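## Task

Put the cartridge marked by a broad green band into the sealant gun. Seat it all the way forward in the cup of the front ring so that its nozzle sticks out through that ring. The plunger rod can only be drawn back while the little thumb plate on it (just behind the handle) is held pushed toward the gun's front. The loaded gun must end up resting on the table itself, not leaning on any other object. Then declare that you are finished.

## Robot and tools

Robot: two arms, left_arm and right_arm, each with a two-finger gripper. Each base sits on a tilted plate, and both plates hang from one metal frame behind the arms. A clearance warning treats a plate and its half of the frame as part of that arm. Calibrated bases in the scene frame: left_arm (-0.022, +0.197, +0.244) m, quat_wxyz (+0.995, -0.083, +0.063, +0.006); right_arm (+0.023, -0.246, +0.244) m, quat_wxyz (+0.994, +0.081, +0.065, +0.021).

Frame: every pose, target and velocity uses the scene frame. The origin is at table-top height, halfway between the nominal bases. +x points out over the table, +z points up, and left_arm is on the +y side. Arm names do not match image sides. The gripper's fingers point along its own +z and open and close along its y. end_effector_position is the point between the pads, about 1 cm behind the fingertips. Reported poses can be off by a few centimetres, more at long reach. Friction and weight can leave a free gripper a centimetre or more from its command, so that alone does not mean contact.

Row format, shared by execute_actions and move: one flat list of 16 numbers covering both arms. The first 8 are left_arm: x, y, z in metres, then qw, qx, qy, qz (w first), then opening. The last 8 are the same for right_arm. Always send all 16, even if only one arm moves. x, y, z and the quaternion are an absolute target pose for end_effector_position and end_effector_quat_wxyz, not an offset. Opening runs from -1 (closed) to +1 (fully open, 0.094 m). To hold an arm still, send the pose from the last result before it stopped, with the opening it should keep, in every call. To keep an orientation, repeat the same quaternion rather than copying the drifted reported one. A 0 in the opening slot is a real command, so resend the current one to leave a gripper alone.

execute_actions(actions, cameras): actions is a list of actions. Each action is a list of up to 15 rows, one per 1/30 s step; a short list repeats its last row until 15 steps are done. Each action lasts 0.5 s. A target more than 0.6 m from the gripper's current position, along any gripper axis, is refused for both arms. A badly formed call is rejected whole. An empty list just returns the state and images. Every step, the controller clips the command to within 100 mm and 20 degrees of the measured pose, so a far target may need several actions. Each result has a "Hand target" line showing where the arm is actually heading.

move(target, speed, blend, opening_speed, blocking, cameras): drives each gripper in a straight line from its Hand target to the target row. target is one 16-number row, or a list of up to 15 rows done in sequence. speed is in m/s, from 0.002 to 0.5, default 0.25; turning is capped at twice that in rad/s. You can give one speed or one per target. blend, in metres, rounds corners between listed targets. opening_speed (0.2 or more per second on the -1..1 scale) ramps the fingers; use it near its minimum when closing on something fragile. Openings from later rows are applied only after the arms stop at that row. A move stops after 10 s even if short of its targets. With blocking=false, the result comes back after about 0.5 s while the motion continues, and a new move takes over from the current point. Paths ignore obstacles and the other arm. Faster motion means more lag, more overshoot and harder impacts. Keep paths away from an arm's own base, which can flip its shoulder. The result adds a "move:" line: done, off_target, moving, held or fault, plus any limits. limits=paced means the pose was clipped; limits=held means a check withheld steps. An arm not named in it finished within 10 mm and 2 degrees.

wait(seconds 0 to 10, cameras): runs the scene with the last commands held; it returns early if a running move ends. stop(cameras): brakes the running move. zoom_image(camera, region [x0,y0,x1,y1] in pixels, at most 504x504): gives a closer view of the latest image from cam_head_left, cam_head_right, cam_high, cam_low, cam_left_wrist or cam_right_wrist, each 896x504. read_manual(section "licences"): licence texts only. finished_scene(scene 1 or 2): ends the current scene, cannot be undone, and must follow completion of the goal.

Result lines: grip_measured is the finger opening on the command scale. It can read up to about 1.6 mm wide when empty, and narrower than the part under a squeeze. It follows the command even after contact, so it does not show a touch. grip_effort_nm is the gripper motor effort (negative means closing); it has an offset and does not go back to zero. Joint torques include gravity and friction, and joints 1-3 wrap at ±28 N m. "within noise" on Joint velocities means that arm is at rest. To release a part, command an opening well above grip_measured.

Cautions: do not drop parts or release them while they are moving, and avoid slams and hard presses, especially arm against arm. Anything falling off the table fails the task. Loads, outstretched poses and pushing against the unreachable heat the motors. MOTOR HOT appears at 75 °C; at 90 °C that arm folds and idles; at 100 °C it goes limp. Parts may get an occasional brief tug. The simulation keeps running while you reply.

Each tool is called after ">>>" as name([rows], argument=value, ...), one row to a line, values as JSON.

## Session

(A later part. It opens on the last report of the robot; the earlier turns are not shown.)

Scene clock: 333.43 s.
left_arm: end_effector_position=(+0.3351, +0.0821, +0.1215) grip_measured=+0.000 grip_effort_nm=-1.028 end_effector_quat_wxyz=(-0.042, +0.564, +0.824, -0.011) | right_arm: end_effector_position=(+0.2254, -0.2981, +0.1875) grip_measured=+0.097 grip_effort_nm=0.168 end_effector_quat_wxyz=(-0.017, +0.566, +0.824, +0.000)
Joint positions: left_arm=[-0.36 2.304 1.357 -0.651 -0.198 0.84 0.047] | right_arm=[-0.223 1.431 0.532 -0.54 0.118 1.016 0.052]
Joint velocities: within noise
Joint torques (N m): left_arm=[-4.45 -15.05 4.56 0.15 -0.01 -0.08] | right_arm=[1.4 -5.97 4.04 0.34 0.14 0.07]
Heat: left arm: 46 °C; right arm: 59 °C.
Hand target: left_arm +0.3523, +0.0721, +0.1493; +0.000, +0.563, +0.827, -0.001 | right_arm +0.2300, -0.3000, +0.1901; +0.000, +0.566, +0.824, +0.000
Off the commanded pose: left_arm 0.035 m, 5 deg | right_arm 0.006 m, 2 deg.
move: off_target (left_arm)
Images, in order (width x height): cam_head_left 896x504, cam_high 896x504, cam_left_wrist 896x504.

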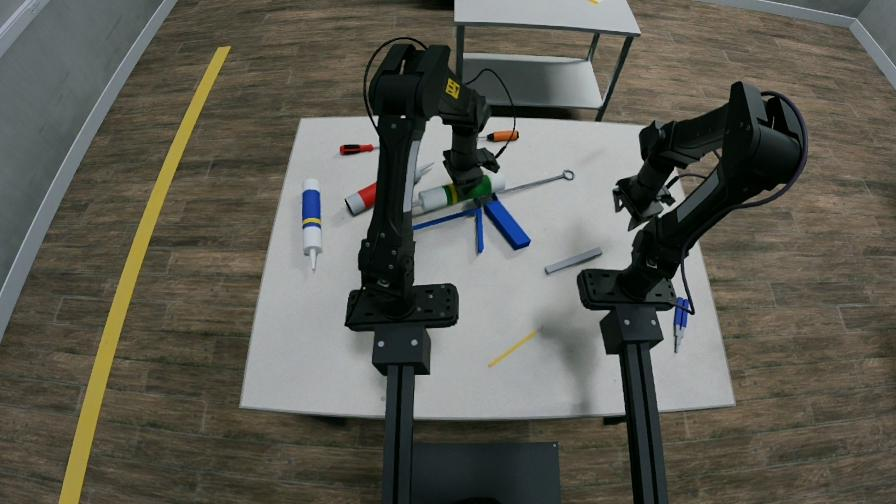

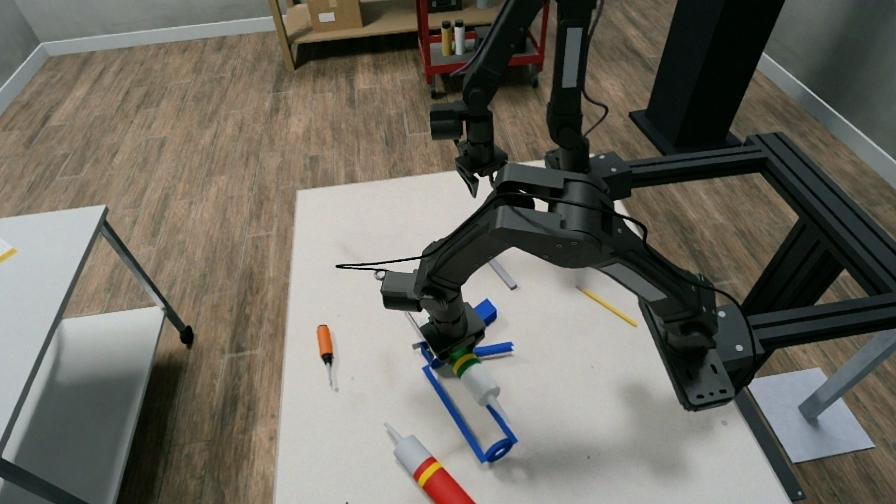

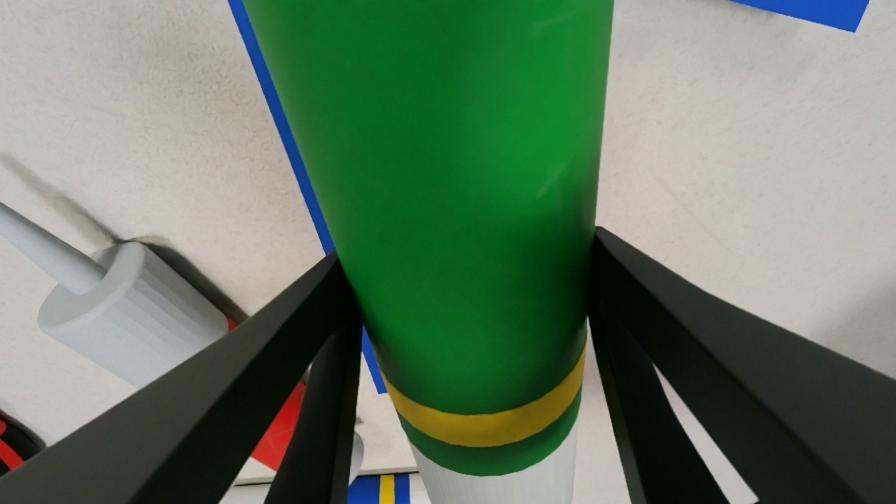

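>>> move([
  [0.366,0.066,0.152,0.0864,0.5597,0.8221,-0.0588,-0.1,0.23,-0.30,0.19,0,0.5664,0.8241,0,0.1],
], speed=0.08, cameras=["cam_left_wrist","cam_high"])

Scene clock: 338.17 s.
left_arm: end_effector_position=(+0.3440, +0.0714, +0.1239) grip_measured=+0.000 grip_effort_nm=-1.033 end_effector_quat_wxyz=(+0.036, +0.562, +0.824, -0.061) | right_arm: end_effector_position=(+0.2254, -0.2981, +0.1875) grip_measured=+0.097 grip_effort_nm=0.168 end_effector_quat_wxyz=(-0.017, +0.566, +0.824, +0.000)
Joint positions: left_arm=[-0.317 2.239 1.253 -0.482 -0.059 0.903 0.047] | right_arm=[-0.223 1.431 0.532 -0.54 0.118 1.016 0.052]
Joint velocities: within noise
Joint torques (N m): left_arm=[-2.15 -14.78 4.36 0.5 0.27 0.17] | right_arm=[1.47 -5.98 4.14 0.32 0.15 0.06]
Heat: left arm: 46 °C; right arm: 58 °C.
Hand target: left_arm +0.3652, +0.0663, +0.1517; +0.086, +0.560, +0.822, -0.058 | right_arm +0.2300, -0.3000, +0.1901; +0.000, +0.566, +0.824, +0.000
Off the commanded pose: left_arm 0.036 m, 6 deg | right_arm 0.006 m, 2 deg.
move: off_target (left_arm)
Images, in order (width x height): cam_high 896x504, cam_left_wrist 896x504.

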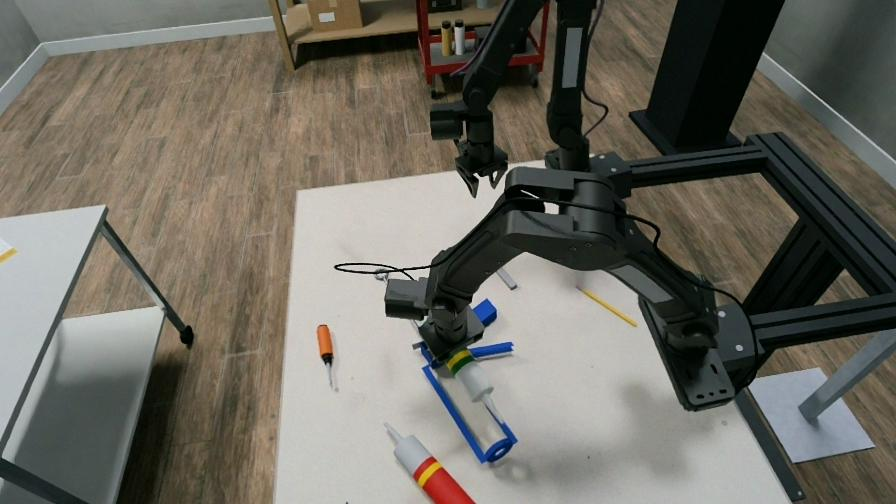

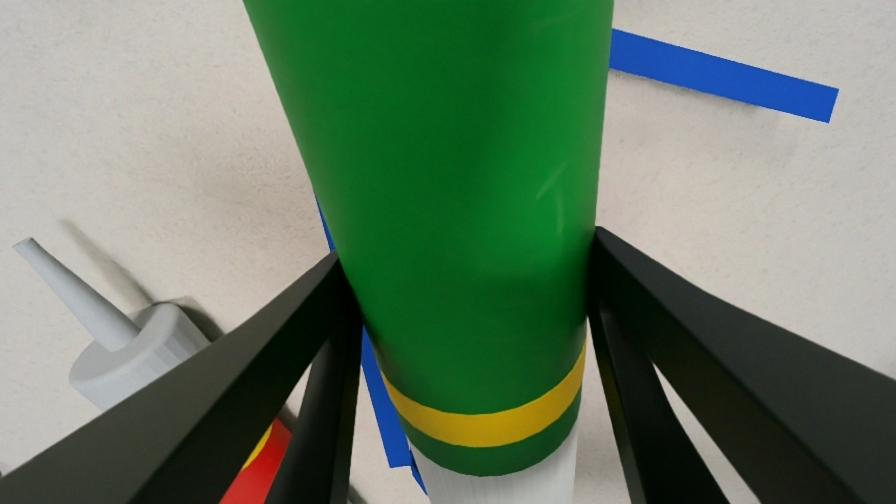

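>>> move([
  [0.375,0.064,0.175,0.1136,0.5579,0.8190,-0.0773,-0.1,0.23,-0.30,0.19,0,0.5664,0.8241,0,0.1],
], speed=0.12, cameras=["cam_left_wrist","cam_low"])

Scene clock: 342.93 s.
left_arm: end_effector_position=(+0.3572, +0.0683, +0.1453) grip_measured=+0.000 grip_effort_nm=-1.023 end_effector_quat_wxyz=(+0.071, +0.558, +0.823, -0.075) | right_arm: end_effector_position=(+0.2254, -0.2981, +0.1875) grip_measured=+0.097 grip_effort_nm=0.173 end_effector_quat_wxyz=(-0.016, +0.566, +0.824, +0.000)
Joint positions: left_arm=[-0.302 2.18 1.253 -0.481 -0.007 0.918 0.047] | right_arm=[-0.223 1.431 0.532 -0.54 0.118 1.016 0.052]
Joint velocities: within noise
Joint torques (N m): left_arm=[-2.03 -14.12 5.56 0.37 0.33 0.21] | right_arm=[1.42 -5.94 4.11 0.35 0.14 0.06]
Heat: left arm: 49 °C; right arm: 57 °C.
Hand target: left_arm +0.3745, +0.0643, +0.1744; +0.114, +0.558, +0.818, -0.077 | right_arm +0.2300, -0.3000, +0.1901; +0.000, +0.566, +0.824, +0.000
Off the commanded pose: left_arm 0.035 m, 5 deg | right_arm 0.006 m, 2 deg.
move: off_target (left_arm)
Images, in order (width x height): cam_low 896x504, cam_left_wrist 896x504.

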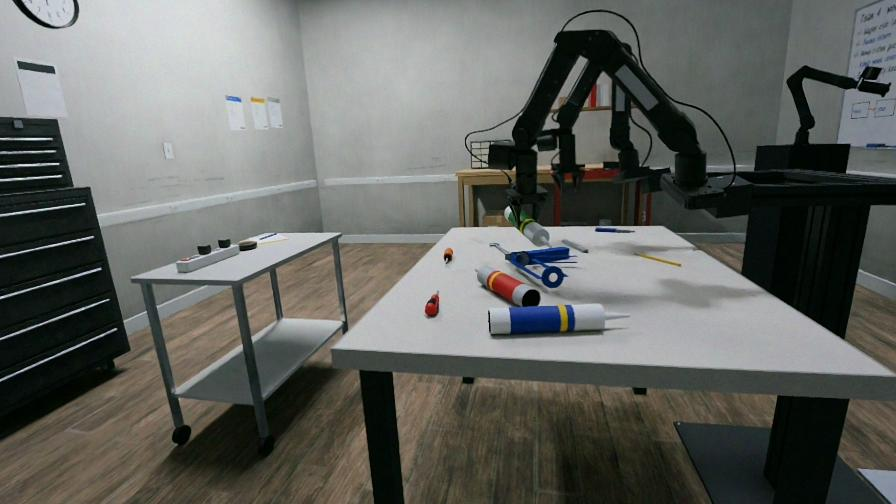

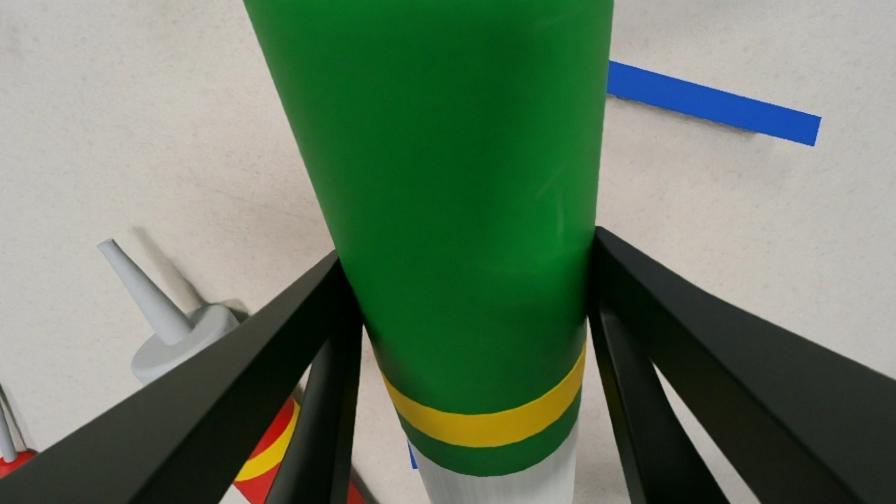

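>>> move([
  [0.360,0.068,0.09,0.1008,0.5586,0.8204,-0.0686,-0.1,0.23,-0.30,0.19,0,0.5664,0.8241,0,0.1],
], speed=0.08, cameras=["cam_left_wrist","cam_low","cam_high","cam_head_left"])

>>> zoom_image(camera="cam_low", region=[440, 190, 640, 310])

>>> zoom_image(camera="cam_high", region=[360, 280, 580, 480])

Scene clock: 349.83 s.
left_arm: end_effector_position=(+0.3542, +0.0719, +0.0916) grip_measured=+0.000 grip_effort_nm=-1.023 end_effector_quat_wxyz=(+0.086, +0.556, +0.824, -0.066) | right_arm: end_effector_position=(+0.2254, -0.2981, +0.1875) grip_measured=+0.097 grip_effort_nm=0.168 end_effector_quat_wxyz=(-0.016, +0.566, +0.824, +0.000)
Joint positions: left_arm=[-0.271 2.303 1.188 -0.26 -0.01 0.947 0.047] | right_arm=[-0.223 1.431 0.532 -0.54 0.118 1.016 0.052]
Joint velocities: within noise
Joint torques (N m): left_arm=[-2.03 -8.17 4.25 0.73 0.22 0.17] | right_arm=[1.47 -6.02 4.07 0.32 0.14 0.07]
Heat: left arm: 46 °C; right arm: 56 °C.
Hand target: left_arm +0.3598, +0.0681, +0.0902; +0.100, +0.559, +0.820, -0.068 | right_arm +0.2300, -0.3000, +0.1901; +0.000, +0.566, +0.824, +0.000
Off the commanded pose: left_arm 0.007 m, 2 deg | right_arm 0.006 m, 2 deg.
move: done
Images, in order (width x height): cam_head_left 896x504, cam_high 896x504, cam_low 896x504, cam_left_wrist 896x504.

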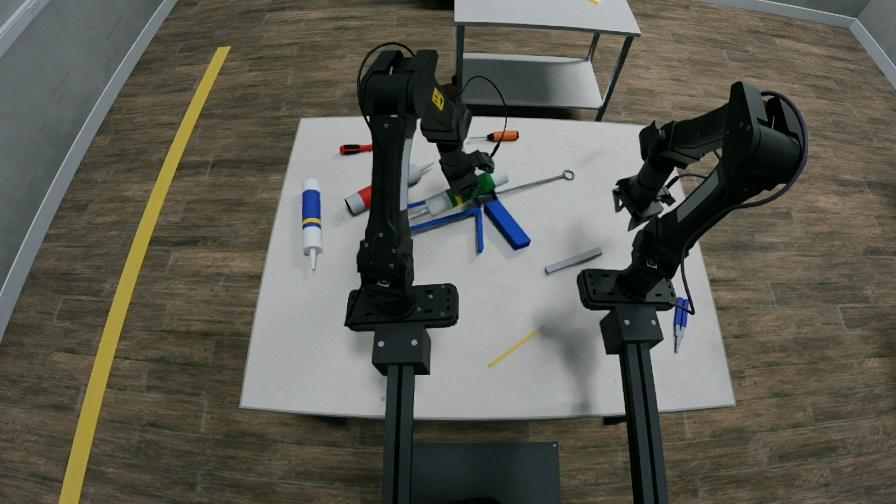

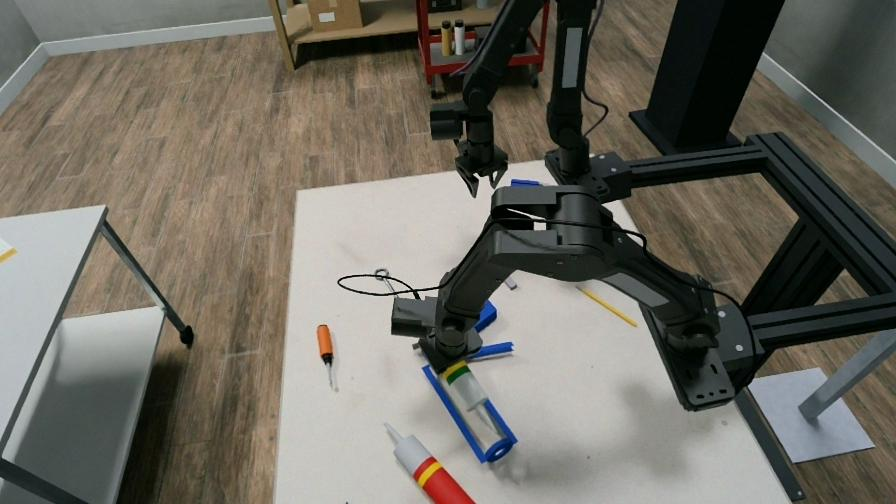

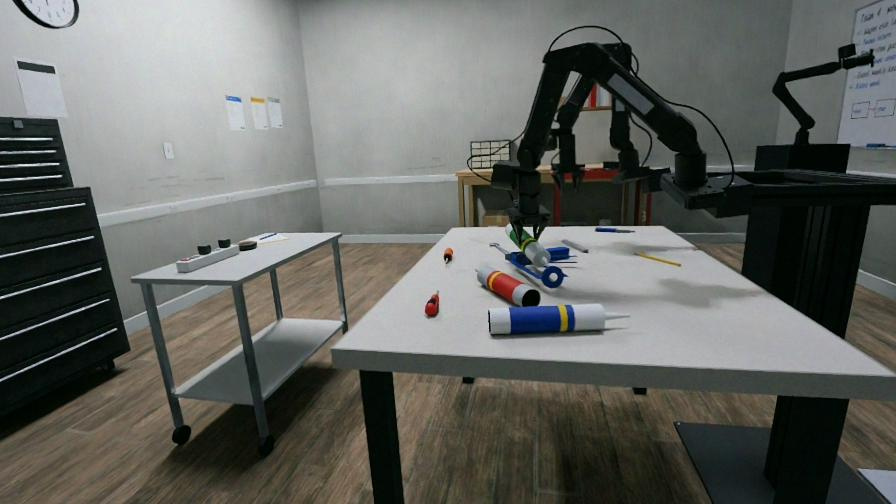

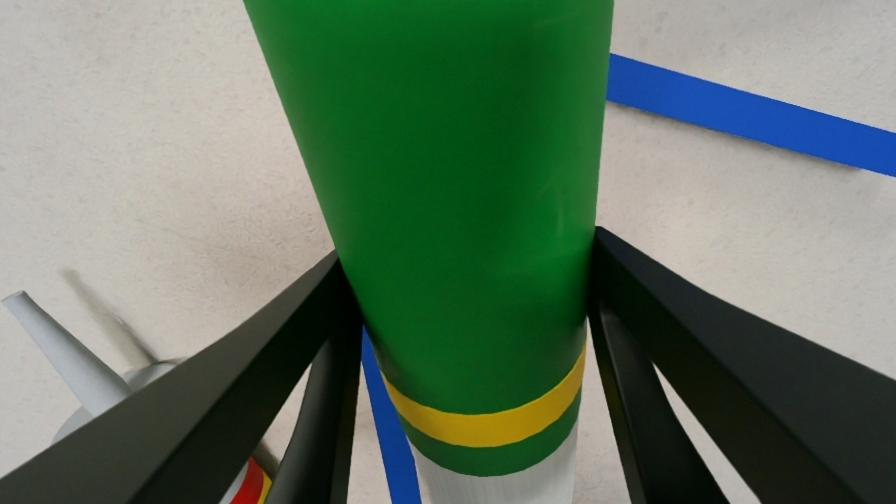

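Scaled by 2.520 from the camera's 896x504 image, which has a finer 1280x720 frame.

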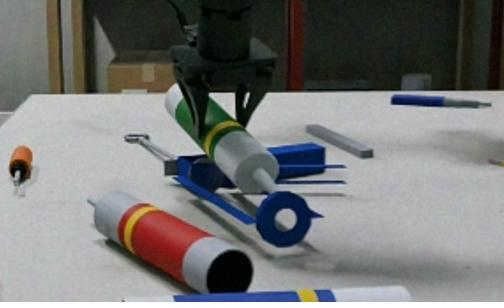

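Scaled by 2.291 from the camera's 896x504 image, which has a finer 1280x720 frame.

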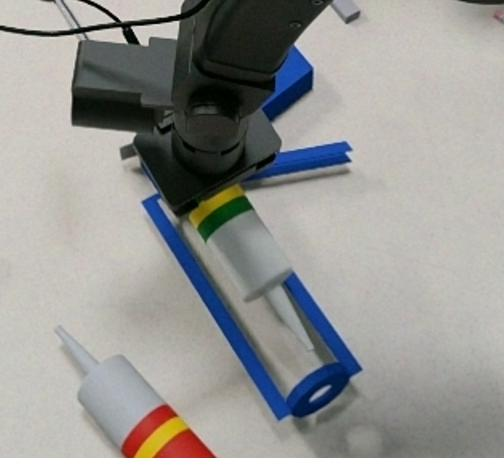

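>>> zoom_image(camera="cam_left_wrist", region=[340, 304, 640, 504])

Scaled by 1.680 from the camera's 896x504 image, which has a finer 1280x720 frame.

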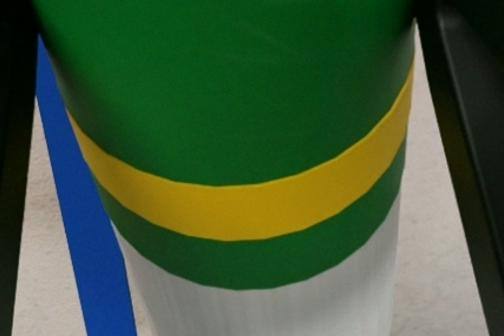

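>>> move([
  [0.370,0.0715,0.09,0.1001,0.5657,0.8154,-0.0695,-0.1,0.23,-0.30,0.19,0,0.5664,0.8241,0,0.1],
], speed=0.05, cameras=["cam_left_wrist","cam_low","cam_high","cam_head_left"])

>>> zoom_image(camera="cam_low", region=[490, 210, 610, 300])

>>> zoom_image(camera="cam_high", region=[410, 340, 550, 480])

>>> zoom_image(camera="cam_left_wrist", region=[340, 304, 640, 504])

Scene clock: 368.07 s.
left_arm: end_effector_position=(+0.3603, +0.0769, +0.0885) grip_measured=+0.000 grip_effort_nm=-1.028 end_effector_quat_wxyz=(+0.088, +0.562, +0.820, -0.063) | right_arm: end_effector_position=(+0.2254, -0.2981, +0.1875) grip_measured=+0.097 grip_effort_nm=0.168 end_effector_quat_wxyz=(-0.016, +0.566, +0.824, +0.000)
Joint positions: left_arm=[-0.255 2.317 1.207 -0.259 -0.01 0.979 0.047] | right_arm=[-0.223 1.431 0.532 -0.54 0.118 1.016 0.052]
Joint velocities: within noise
Joint torques (N m): left_arm=[-2.15 -8.27 7.13 0.41 0.29 0.16] | right_arm=[1.46 -5.89 4.18 0.32 0.14 0.08]
Heat: left arm: 42 °C; right arm: 54 °C.
Hand target: left_arm +0.3698, +0.0717, +0.0903; +0.100, +0.566, +0.816, -0.069 | right_arm +0.2300, -0.3000, +0.1901; +0.000, +0.566, +0.824, +0.000
Off the commanded pose: left_arm 0.011 m, 2 deg | right_arm 0.006 m, 2 deg.
move: off_target (left_arm)
Images, in order (width x height): cam_head_left 896x504, cam_high 896x504, cam_low 896x504, cam_left_wrist 896x504.

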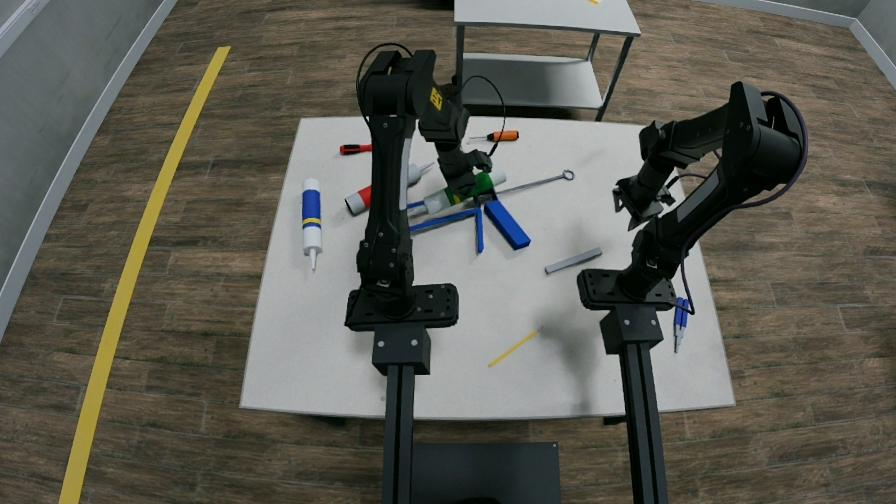

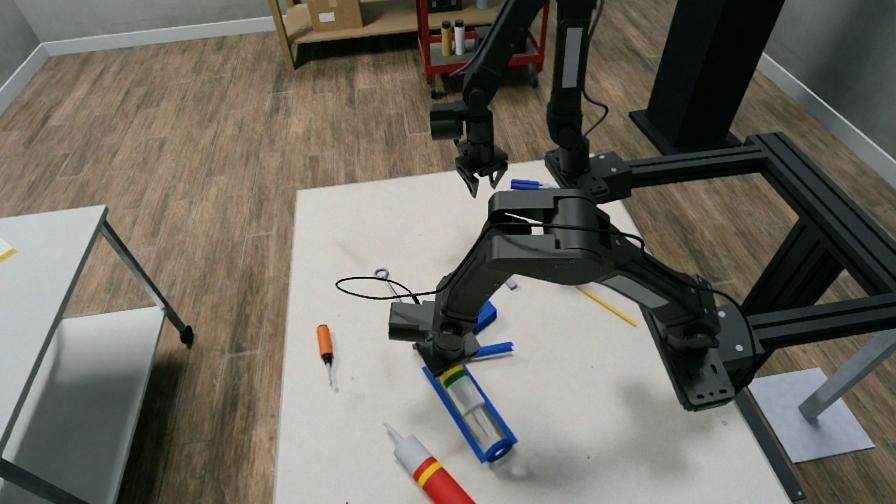

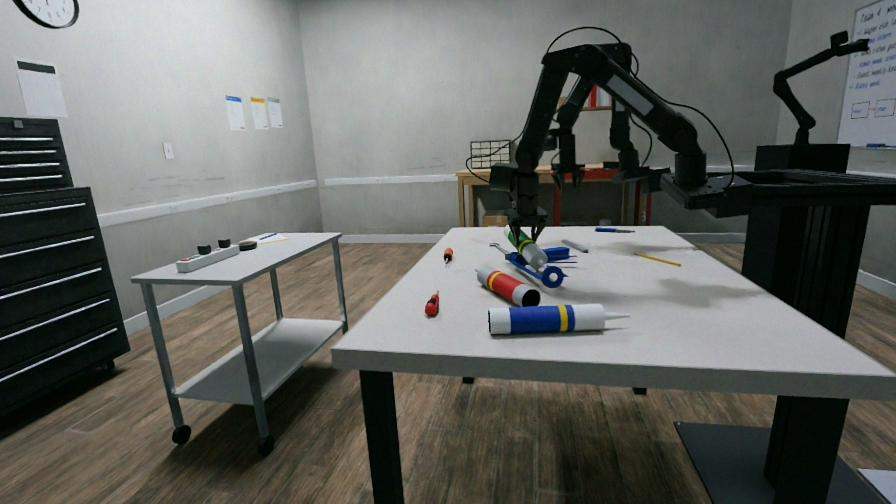

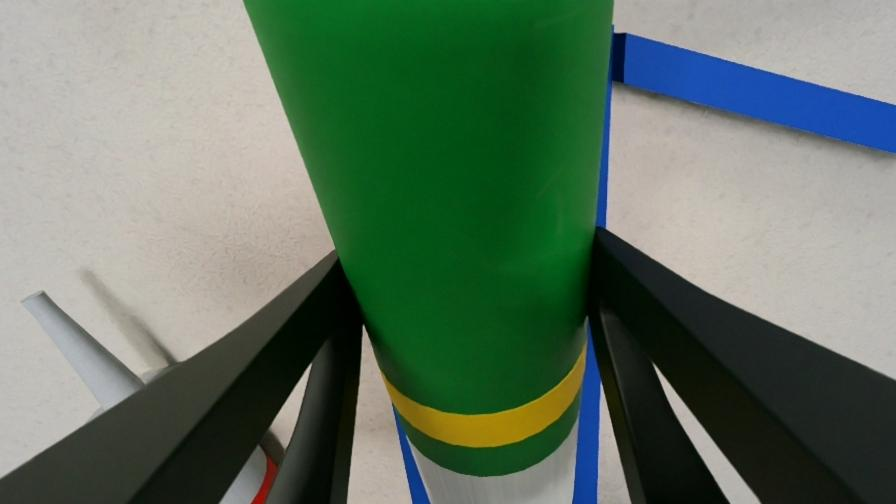

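Scaled by 4.200 from the camera's 896x504 image, which has a finer 1280x720 frame.

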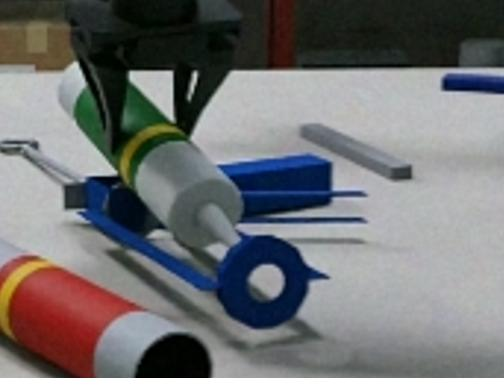

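Scaled by 3.600 from the camera's 896x504 image, which has a finer 1280x720 frame.

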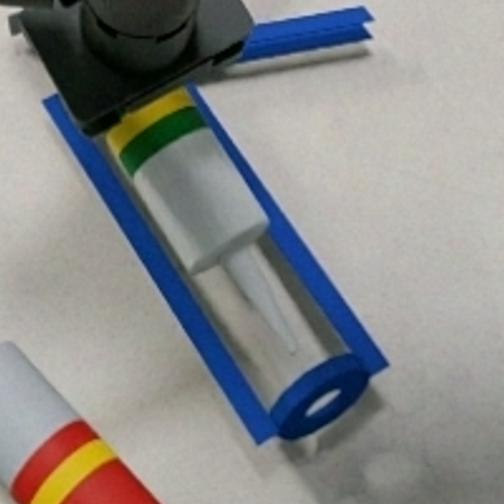

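Scaled by 1.680 from the camera's 896x504 image, which has a finer 1280x720 frame.

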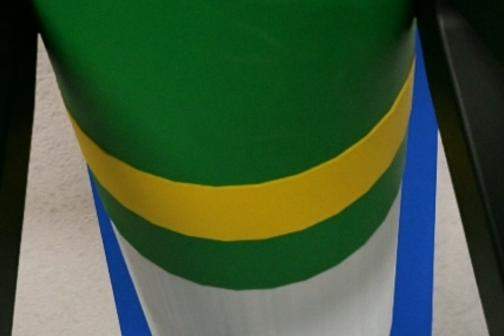

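>>> move([
  [0.3620,0.092,0.083,0.1001,0.5657,0.8154,-0.0695,-0.1,0.23,-0.30,0.19,0,0.5664,0.8241,0,0.1],
], speed=0.04, cameras=["cam_left_wrist","cam_low","cam_high"])

>>> zoom_image(camera="cam_low", region=[490, 210, 610, 300])

>>> zoom_image(camera="cam_high", region=[410, 340, 550, 480])

>>> zoom_image(camera="cam_left_wrist", region=[340, 304, 640, 504])

Scene clock: 380.80 s.
left_arm: end_effector_position=(+0.3547, +0.0982, +0.0805) grip_measured=+0.000 grip_effort_nm=-1.023 end_effector_quat_wxyz=(+0.078, +0.563, +0.820, -0.063) | right_arm: end_effector_position=(+0.2255, -0.2982, +0.1875) grip_measured=+0.097 grip_effort_nm=0.168 end_effector_quat_wxyz=(-0.016, +0.566, +0.824, +0.000)
Joint positions: left_arm=[-0.202 2.317 1.18 -0.249 -0.008 1.03 0.047] | right_arm=[-0.223 1.431 0.532 -0.54 0.118 1.016 0.052]
Joint velocities: within noise
Joint torques (N m): left_arm=[-2.17 -9.03 3.96 0.65 0.35 0.14] | right_arm=[1.55 -6 4.11 0.32 0.16 0.07]
Heat: left arm: 41 °C; right arm: 54 °C.
Hand target: left_arm +0.3619, +0.0921, +0.0834; +0.100, +0.566, +0.815, -0.069 | right_arm +0.2300, -0.3000, +0.1901; +0.000, +0.567, +0.824, +0.000
Off the commanded pose: left_arm 0.010 m, 3 deg | right_arm 0.005 m, 2 deg.
move: off_target (left_arm)
Images, in order (width x height): cam_high 896x504, cam_low 896x504, cam_left_wrist 896x504.

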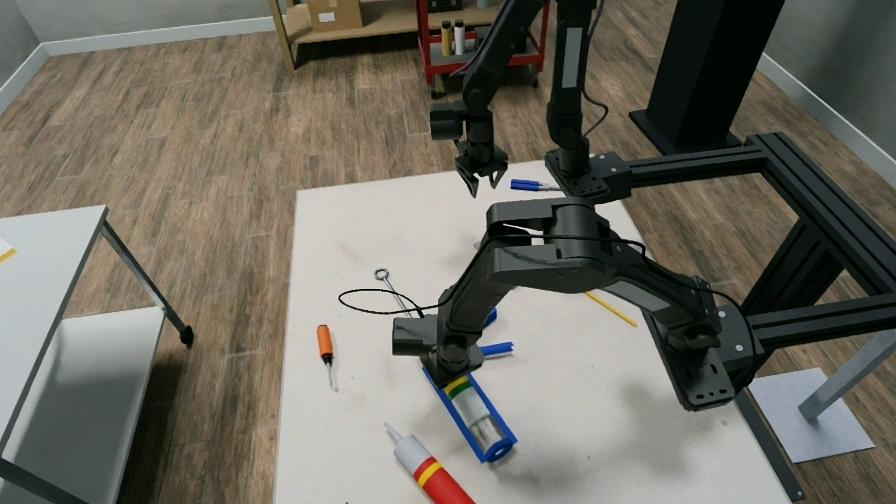

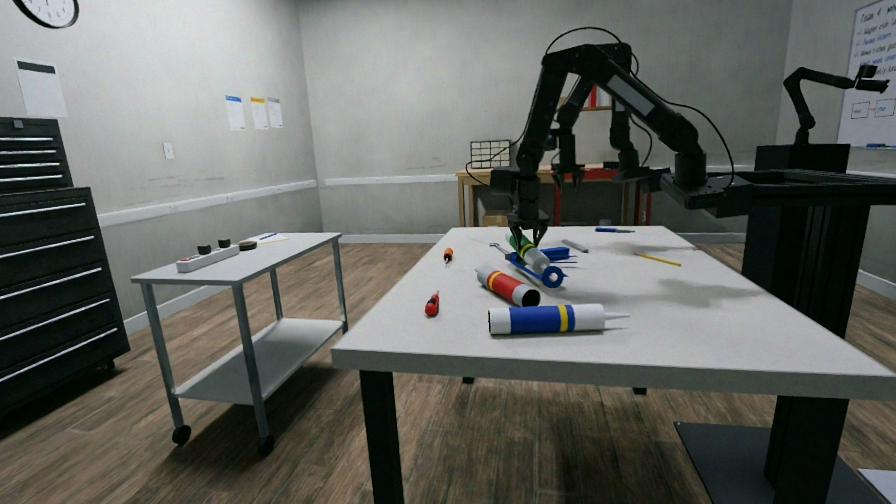

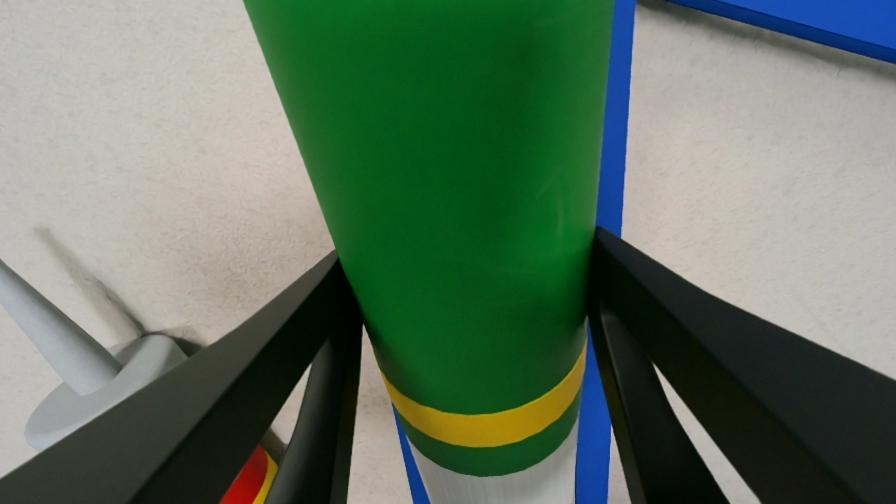

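Scaled by 4.200 from the camera's 896x504 image, which has a finer 1280x720 frame.

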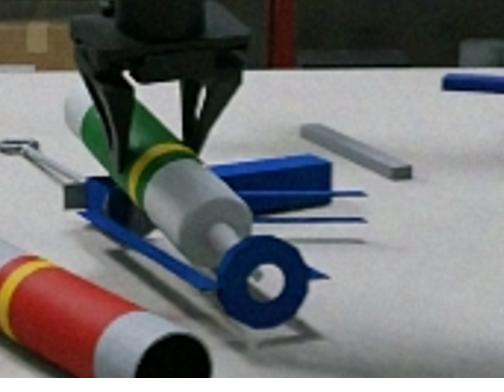

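Scaled by 3.600 from the camera's 896x504 image, which has a finer 1280x720 frame.

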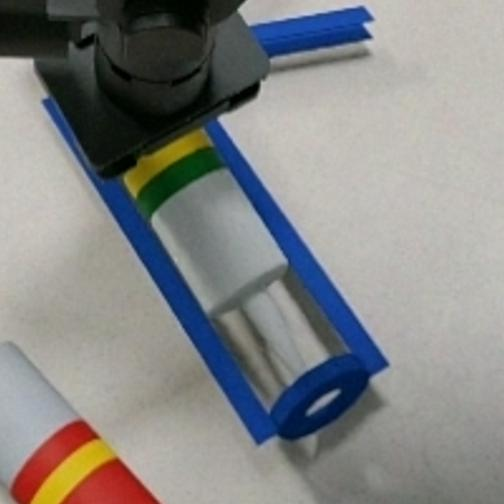

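Scaled by 1.680 from the camera's 896x504 image, which has a finer 1280x720 frame.

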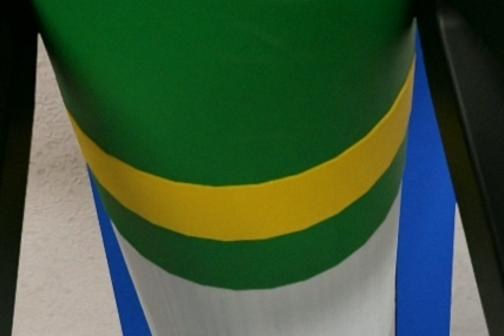

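>>> execute_actions(actions=[], cameras=["cam_head_left","cam_head_right","cam_low","cam_high"])

>>> zoom_image(camera="cam_head_right", region=[380, 140, 540, 270])

>>> zoom_image(camera="cam_head_left", region=[380, 140, 540, 270])

>>> zoom_image(camera="cam_low", region=[500, 225, 580, 295])

Scene clock: 399.60 s.
left_arm: end_effector_position=(+0.3549, +0.0981, +0.0805) grip_measured=+0.000 grip_effort_nm=-1.033 end_effector_quat_wxyz=(+0.079, +0.563, +0.820, -0.063) | right_arm: end_effector_position=(+0.2255, -0.2982, +0.1875) grip_measured=+0.097 grip_effort_nm=0.168 end_effector_quat_wxyz=(-0.016, +0.566, +0.824, +0.000)
Joint positions: left_arm=[-0.202 2.317 1.18 -0.249 -0.007 1.03 0.047] | right_arm=[-0.223 1.431 0.532 -0.54 0.118 1.016 0.052]
Joint velocities: within noise
Joint torques (N m): left_arm=[-2.3 -9.06 3.9 0.66 0.33 0.14] | right_arm=[1.5 -5.94 4.18 0.32 0.14 0.08]
Heat: left arm: 42 °C; right arm: 53 °C.
Hand target: left_arm +0.3619, +0.0921, +0.0834; +0.100, +0.566, +0.815, -0.069 | right_arm +0.2300, -0.3000, +0.1901; +0.000, +0.567, +0.824, +0.000
Tool commands: left_gripper/opening=-0.1 right_gripper/opening=+0.1
Off the commanded pose: left_arm 0.010 m, 3 deg | right_arm 0.005 m, 2 deg.
Images, in order (width x height): cam_head_left 896x504, cam_head_right 896x504, cam_high 896x504, cam_low 896x504.

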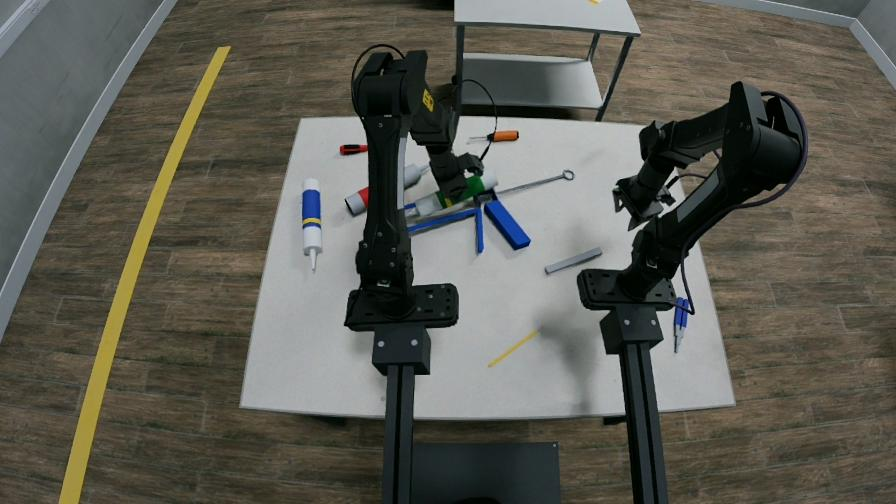

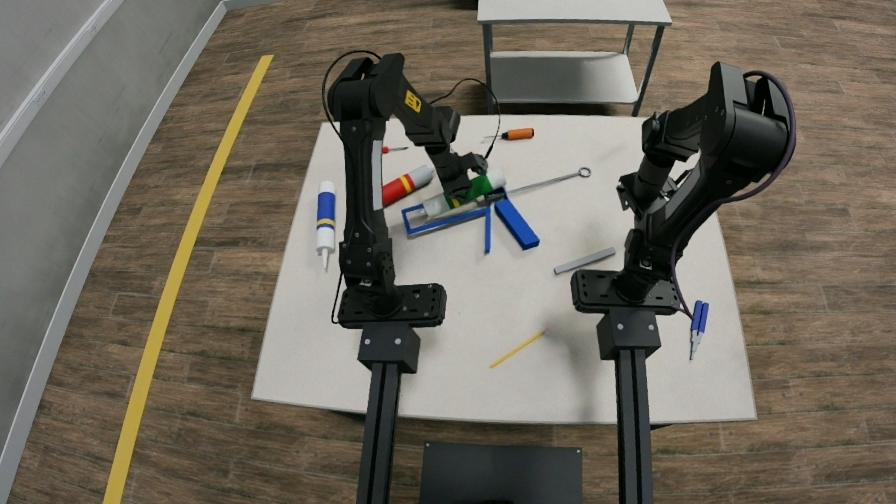

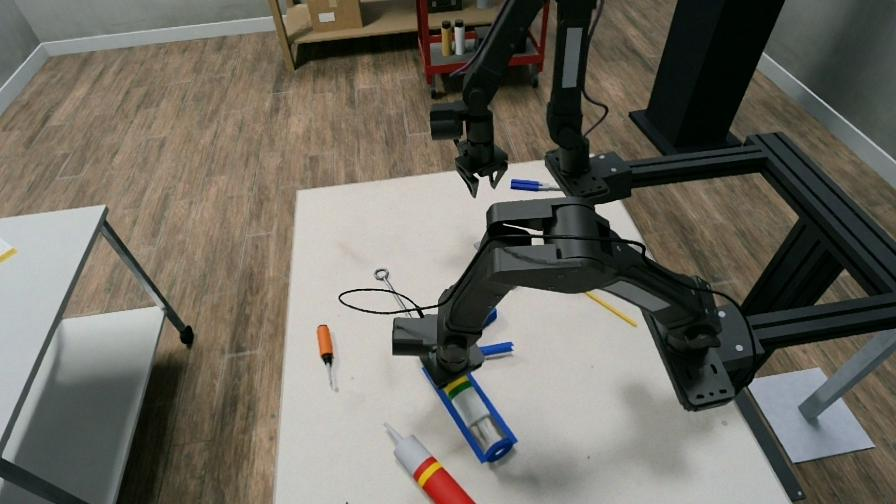

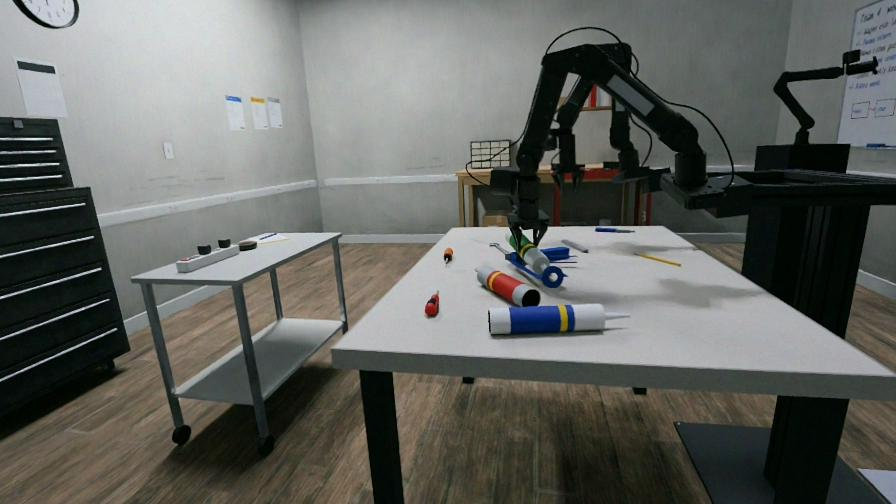

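Scaled by 3.150 from the camera's 896x504 image, which has a finer 1280x720 frame.

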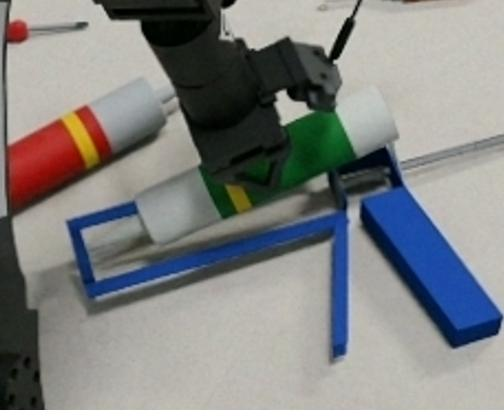

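Scaled by 3.150 from the camera's 896x504 image, which has a finer 1280x720 frame.

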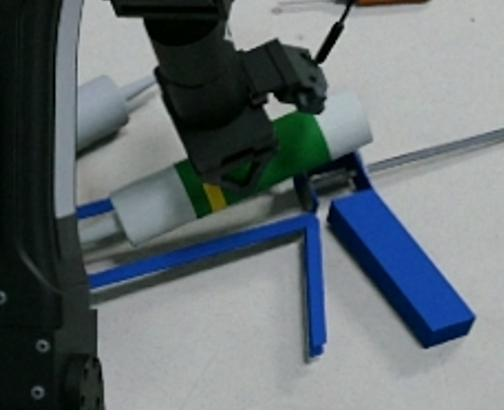

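Scaled by 6.300 from the camera's 896x504 image, which has a finer 1280x720 frame.

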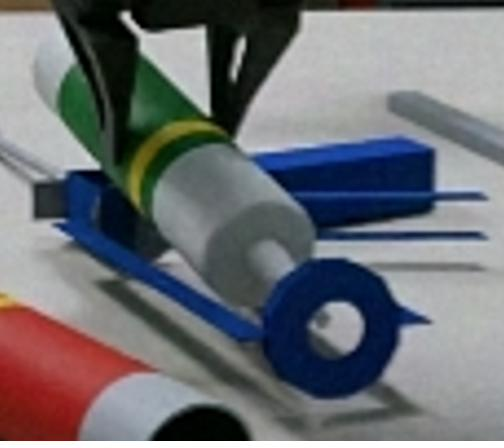

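>>> move([
  [0.3552,0.1105,0.0795,0.1001,0.5657,0.8154,-0.0695,-0.1,0.23,-0.30,0.19,0,0.5664,0.8241,0,0.1],
], speed=0.04, cameras=["cam_left_wrist","cam_low","cam_high"])

>>> zoom_image(camera="cam_low", region=[500, 225, 580, 295])

>>> zoom_image(camera="cam_high", region=[410, 340, 550, 480])

Scene clock: 407.30 s.
left_arm: end_effector_position=(+0.3435, +0.1159, +0.0710) grip_measured=+0.000 grip_effort_nm=-1.033 end_effector_quat_wxyz=(+0.072, +0.564, +0.820, -0.067) | right_arm: end_effector_position=(+0.2255, -0.2982, +0.1875) grip_measured=+0.097 grip_effort_nm=0.173 end_effector_quat_wxyz=(-0.016, +0.566, +0.824, +0.000)
Joint positions: left_arm=[-0.155 2.317 1.134 -0.219 0.002 1.077 0.047] | right_arm=[-0.223 1.431 0.532 -0.54 0.118 1.016 0.052]
Joint velocities: within noise
Joint torques (N m): left_arm=[-1.96 -10.24 3.37 0.58 0.36 0.11] | right_arm=[1.39 -5.98 4.18 0.34 0.13 0.06]
Heat: left arm: 42 °C; right arm: 53 °C.
Hand target: left_arm +0.3551, +0.1106, +0.0798; +0.100, +0.566, +0.815, -0.069 | right_arm +0.2300, -0.3000, +0.1900; +0.000, +0.567, +0.824, +0.000
Off the commanded pose: left_arm 0.015 m, 3 deg | right_arm 0.005 m, 2 deg.
move: off_target (left_arm)
Images, in order (width x height): cam_high 896x504, cam_low 896x504, cam_left_wrist 896x504.

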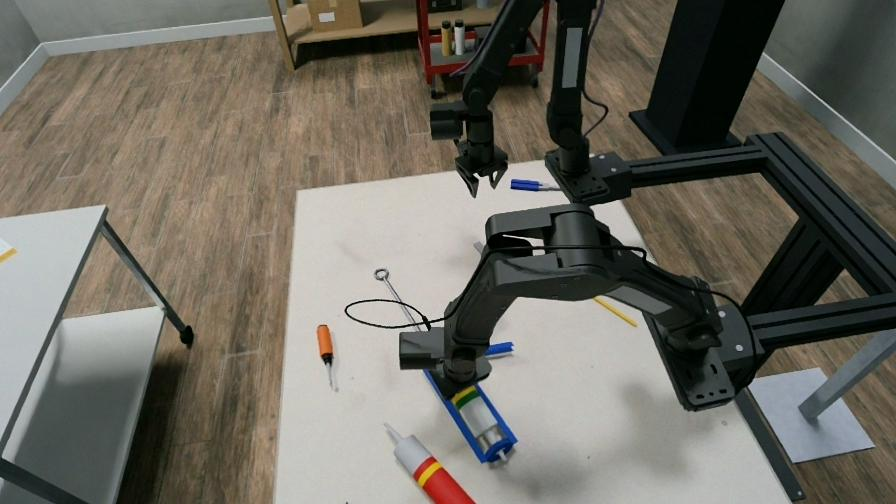

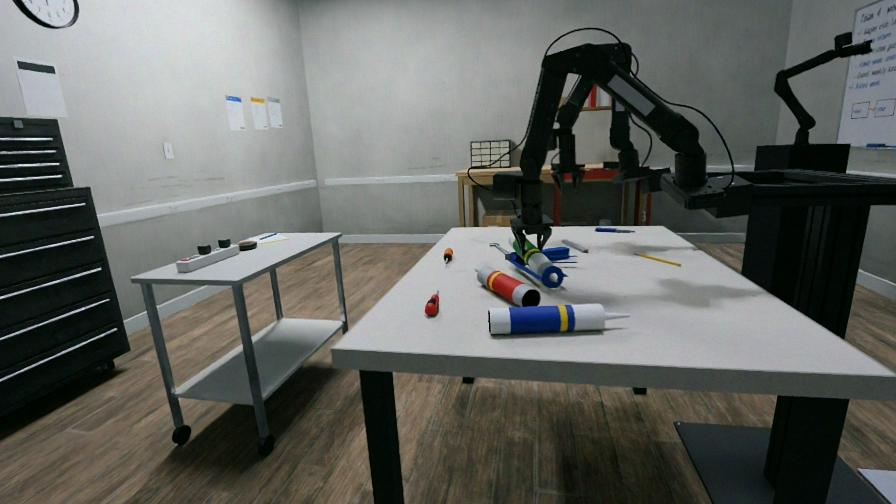

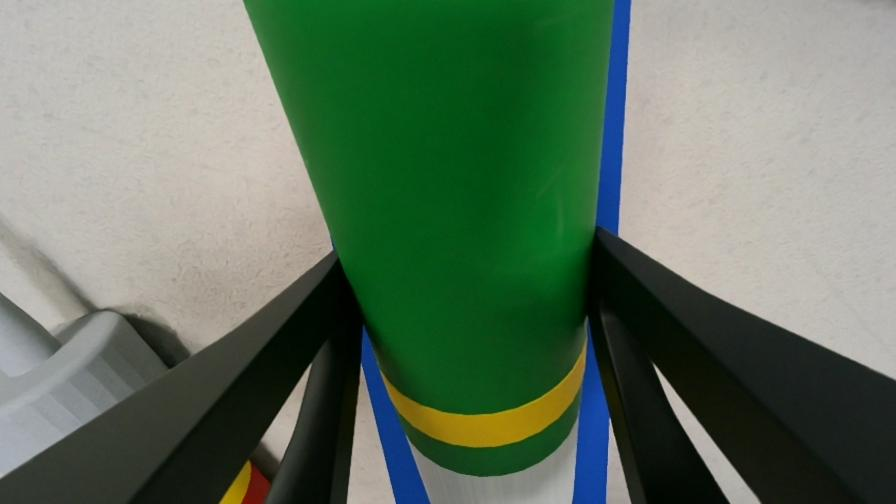

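Scaled by 6.300 from the camera's 896x504 image, which has a finer 1280x720 frame.

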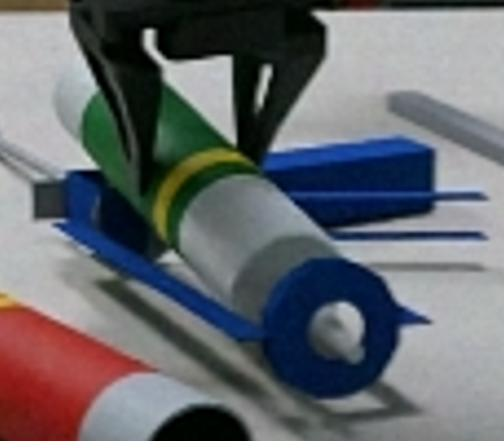

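Scaled by 3.600 from the camera's 896x504 image, which has a finer 1280x720 frame.

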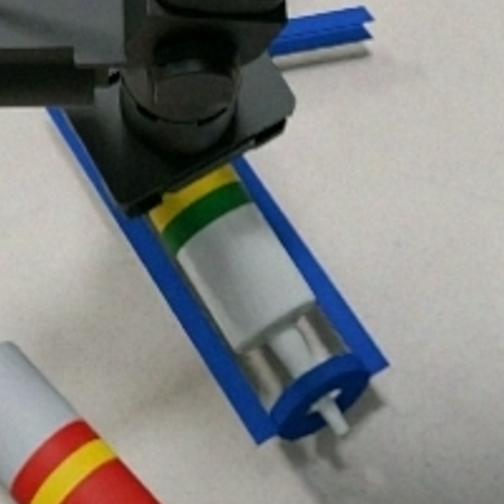

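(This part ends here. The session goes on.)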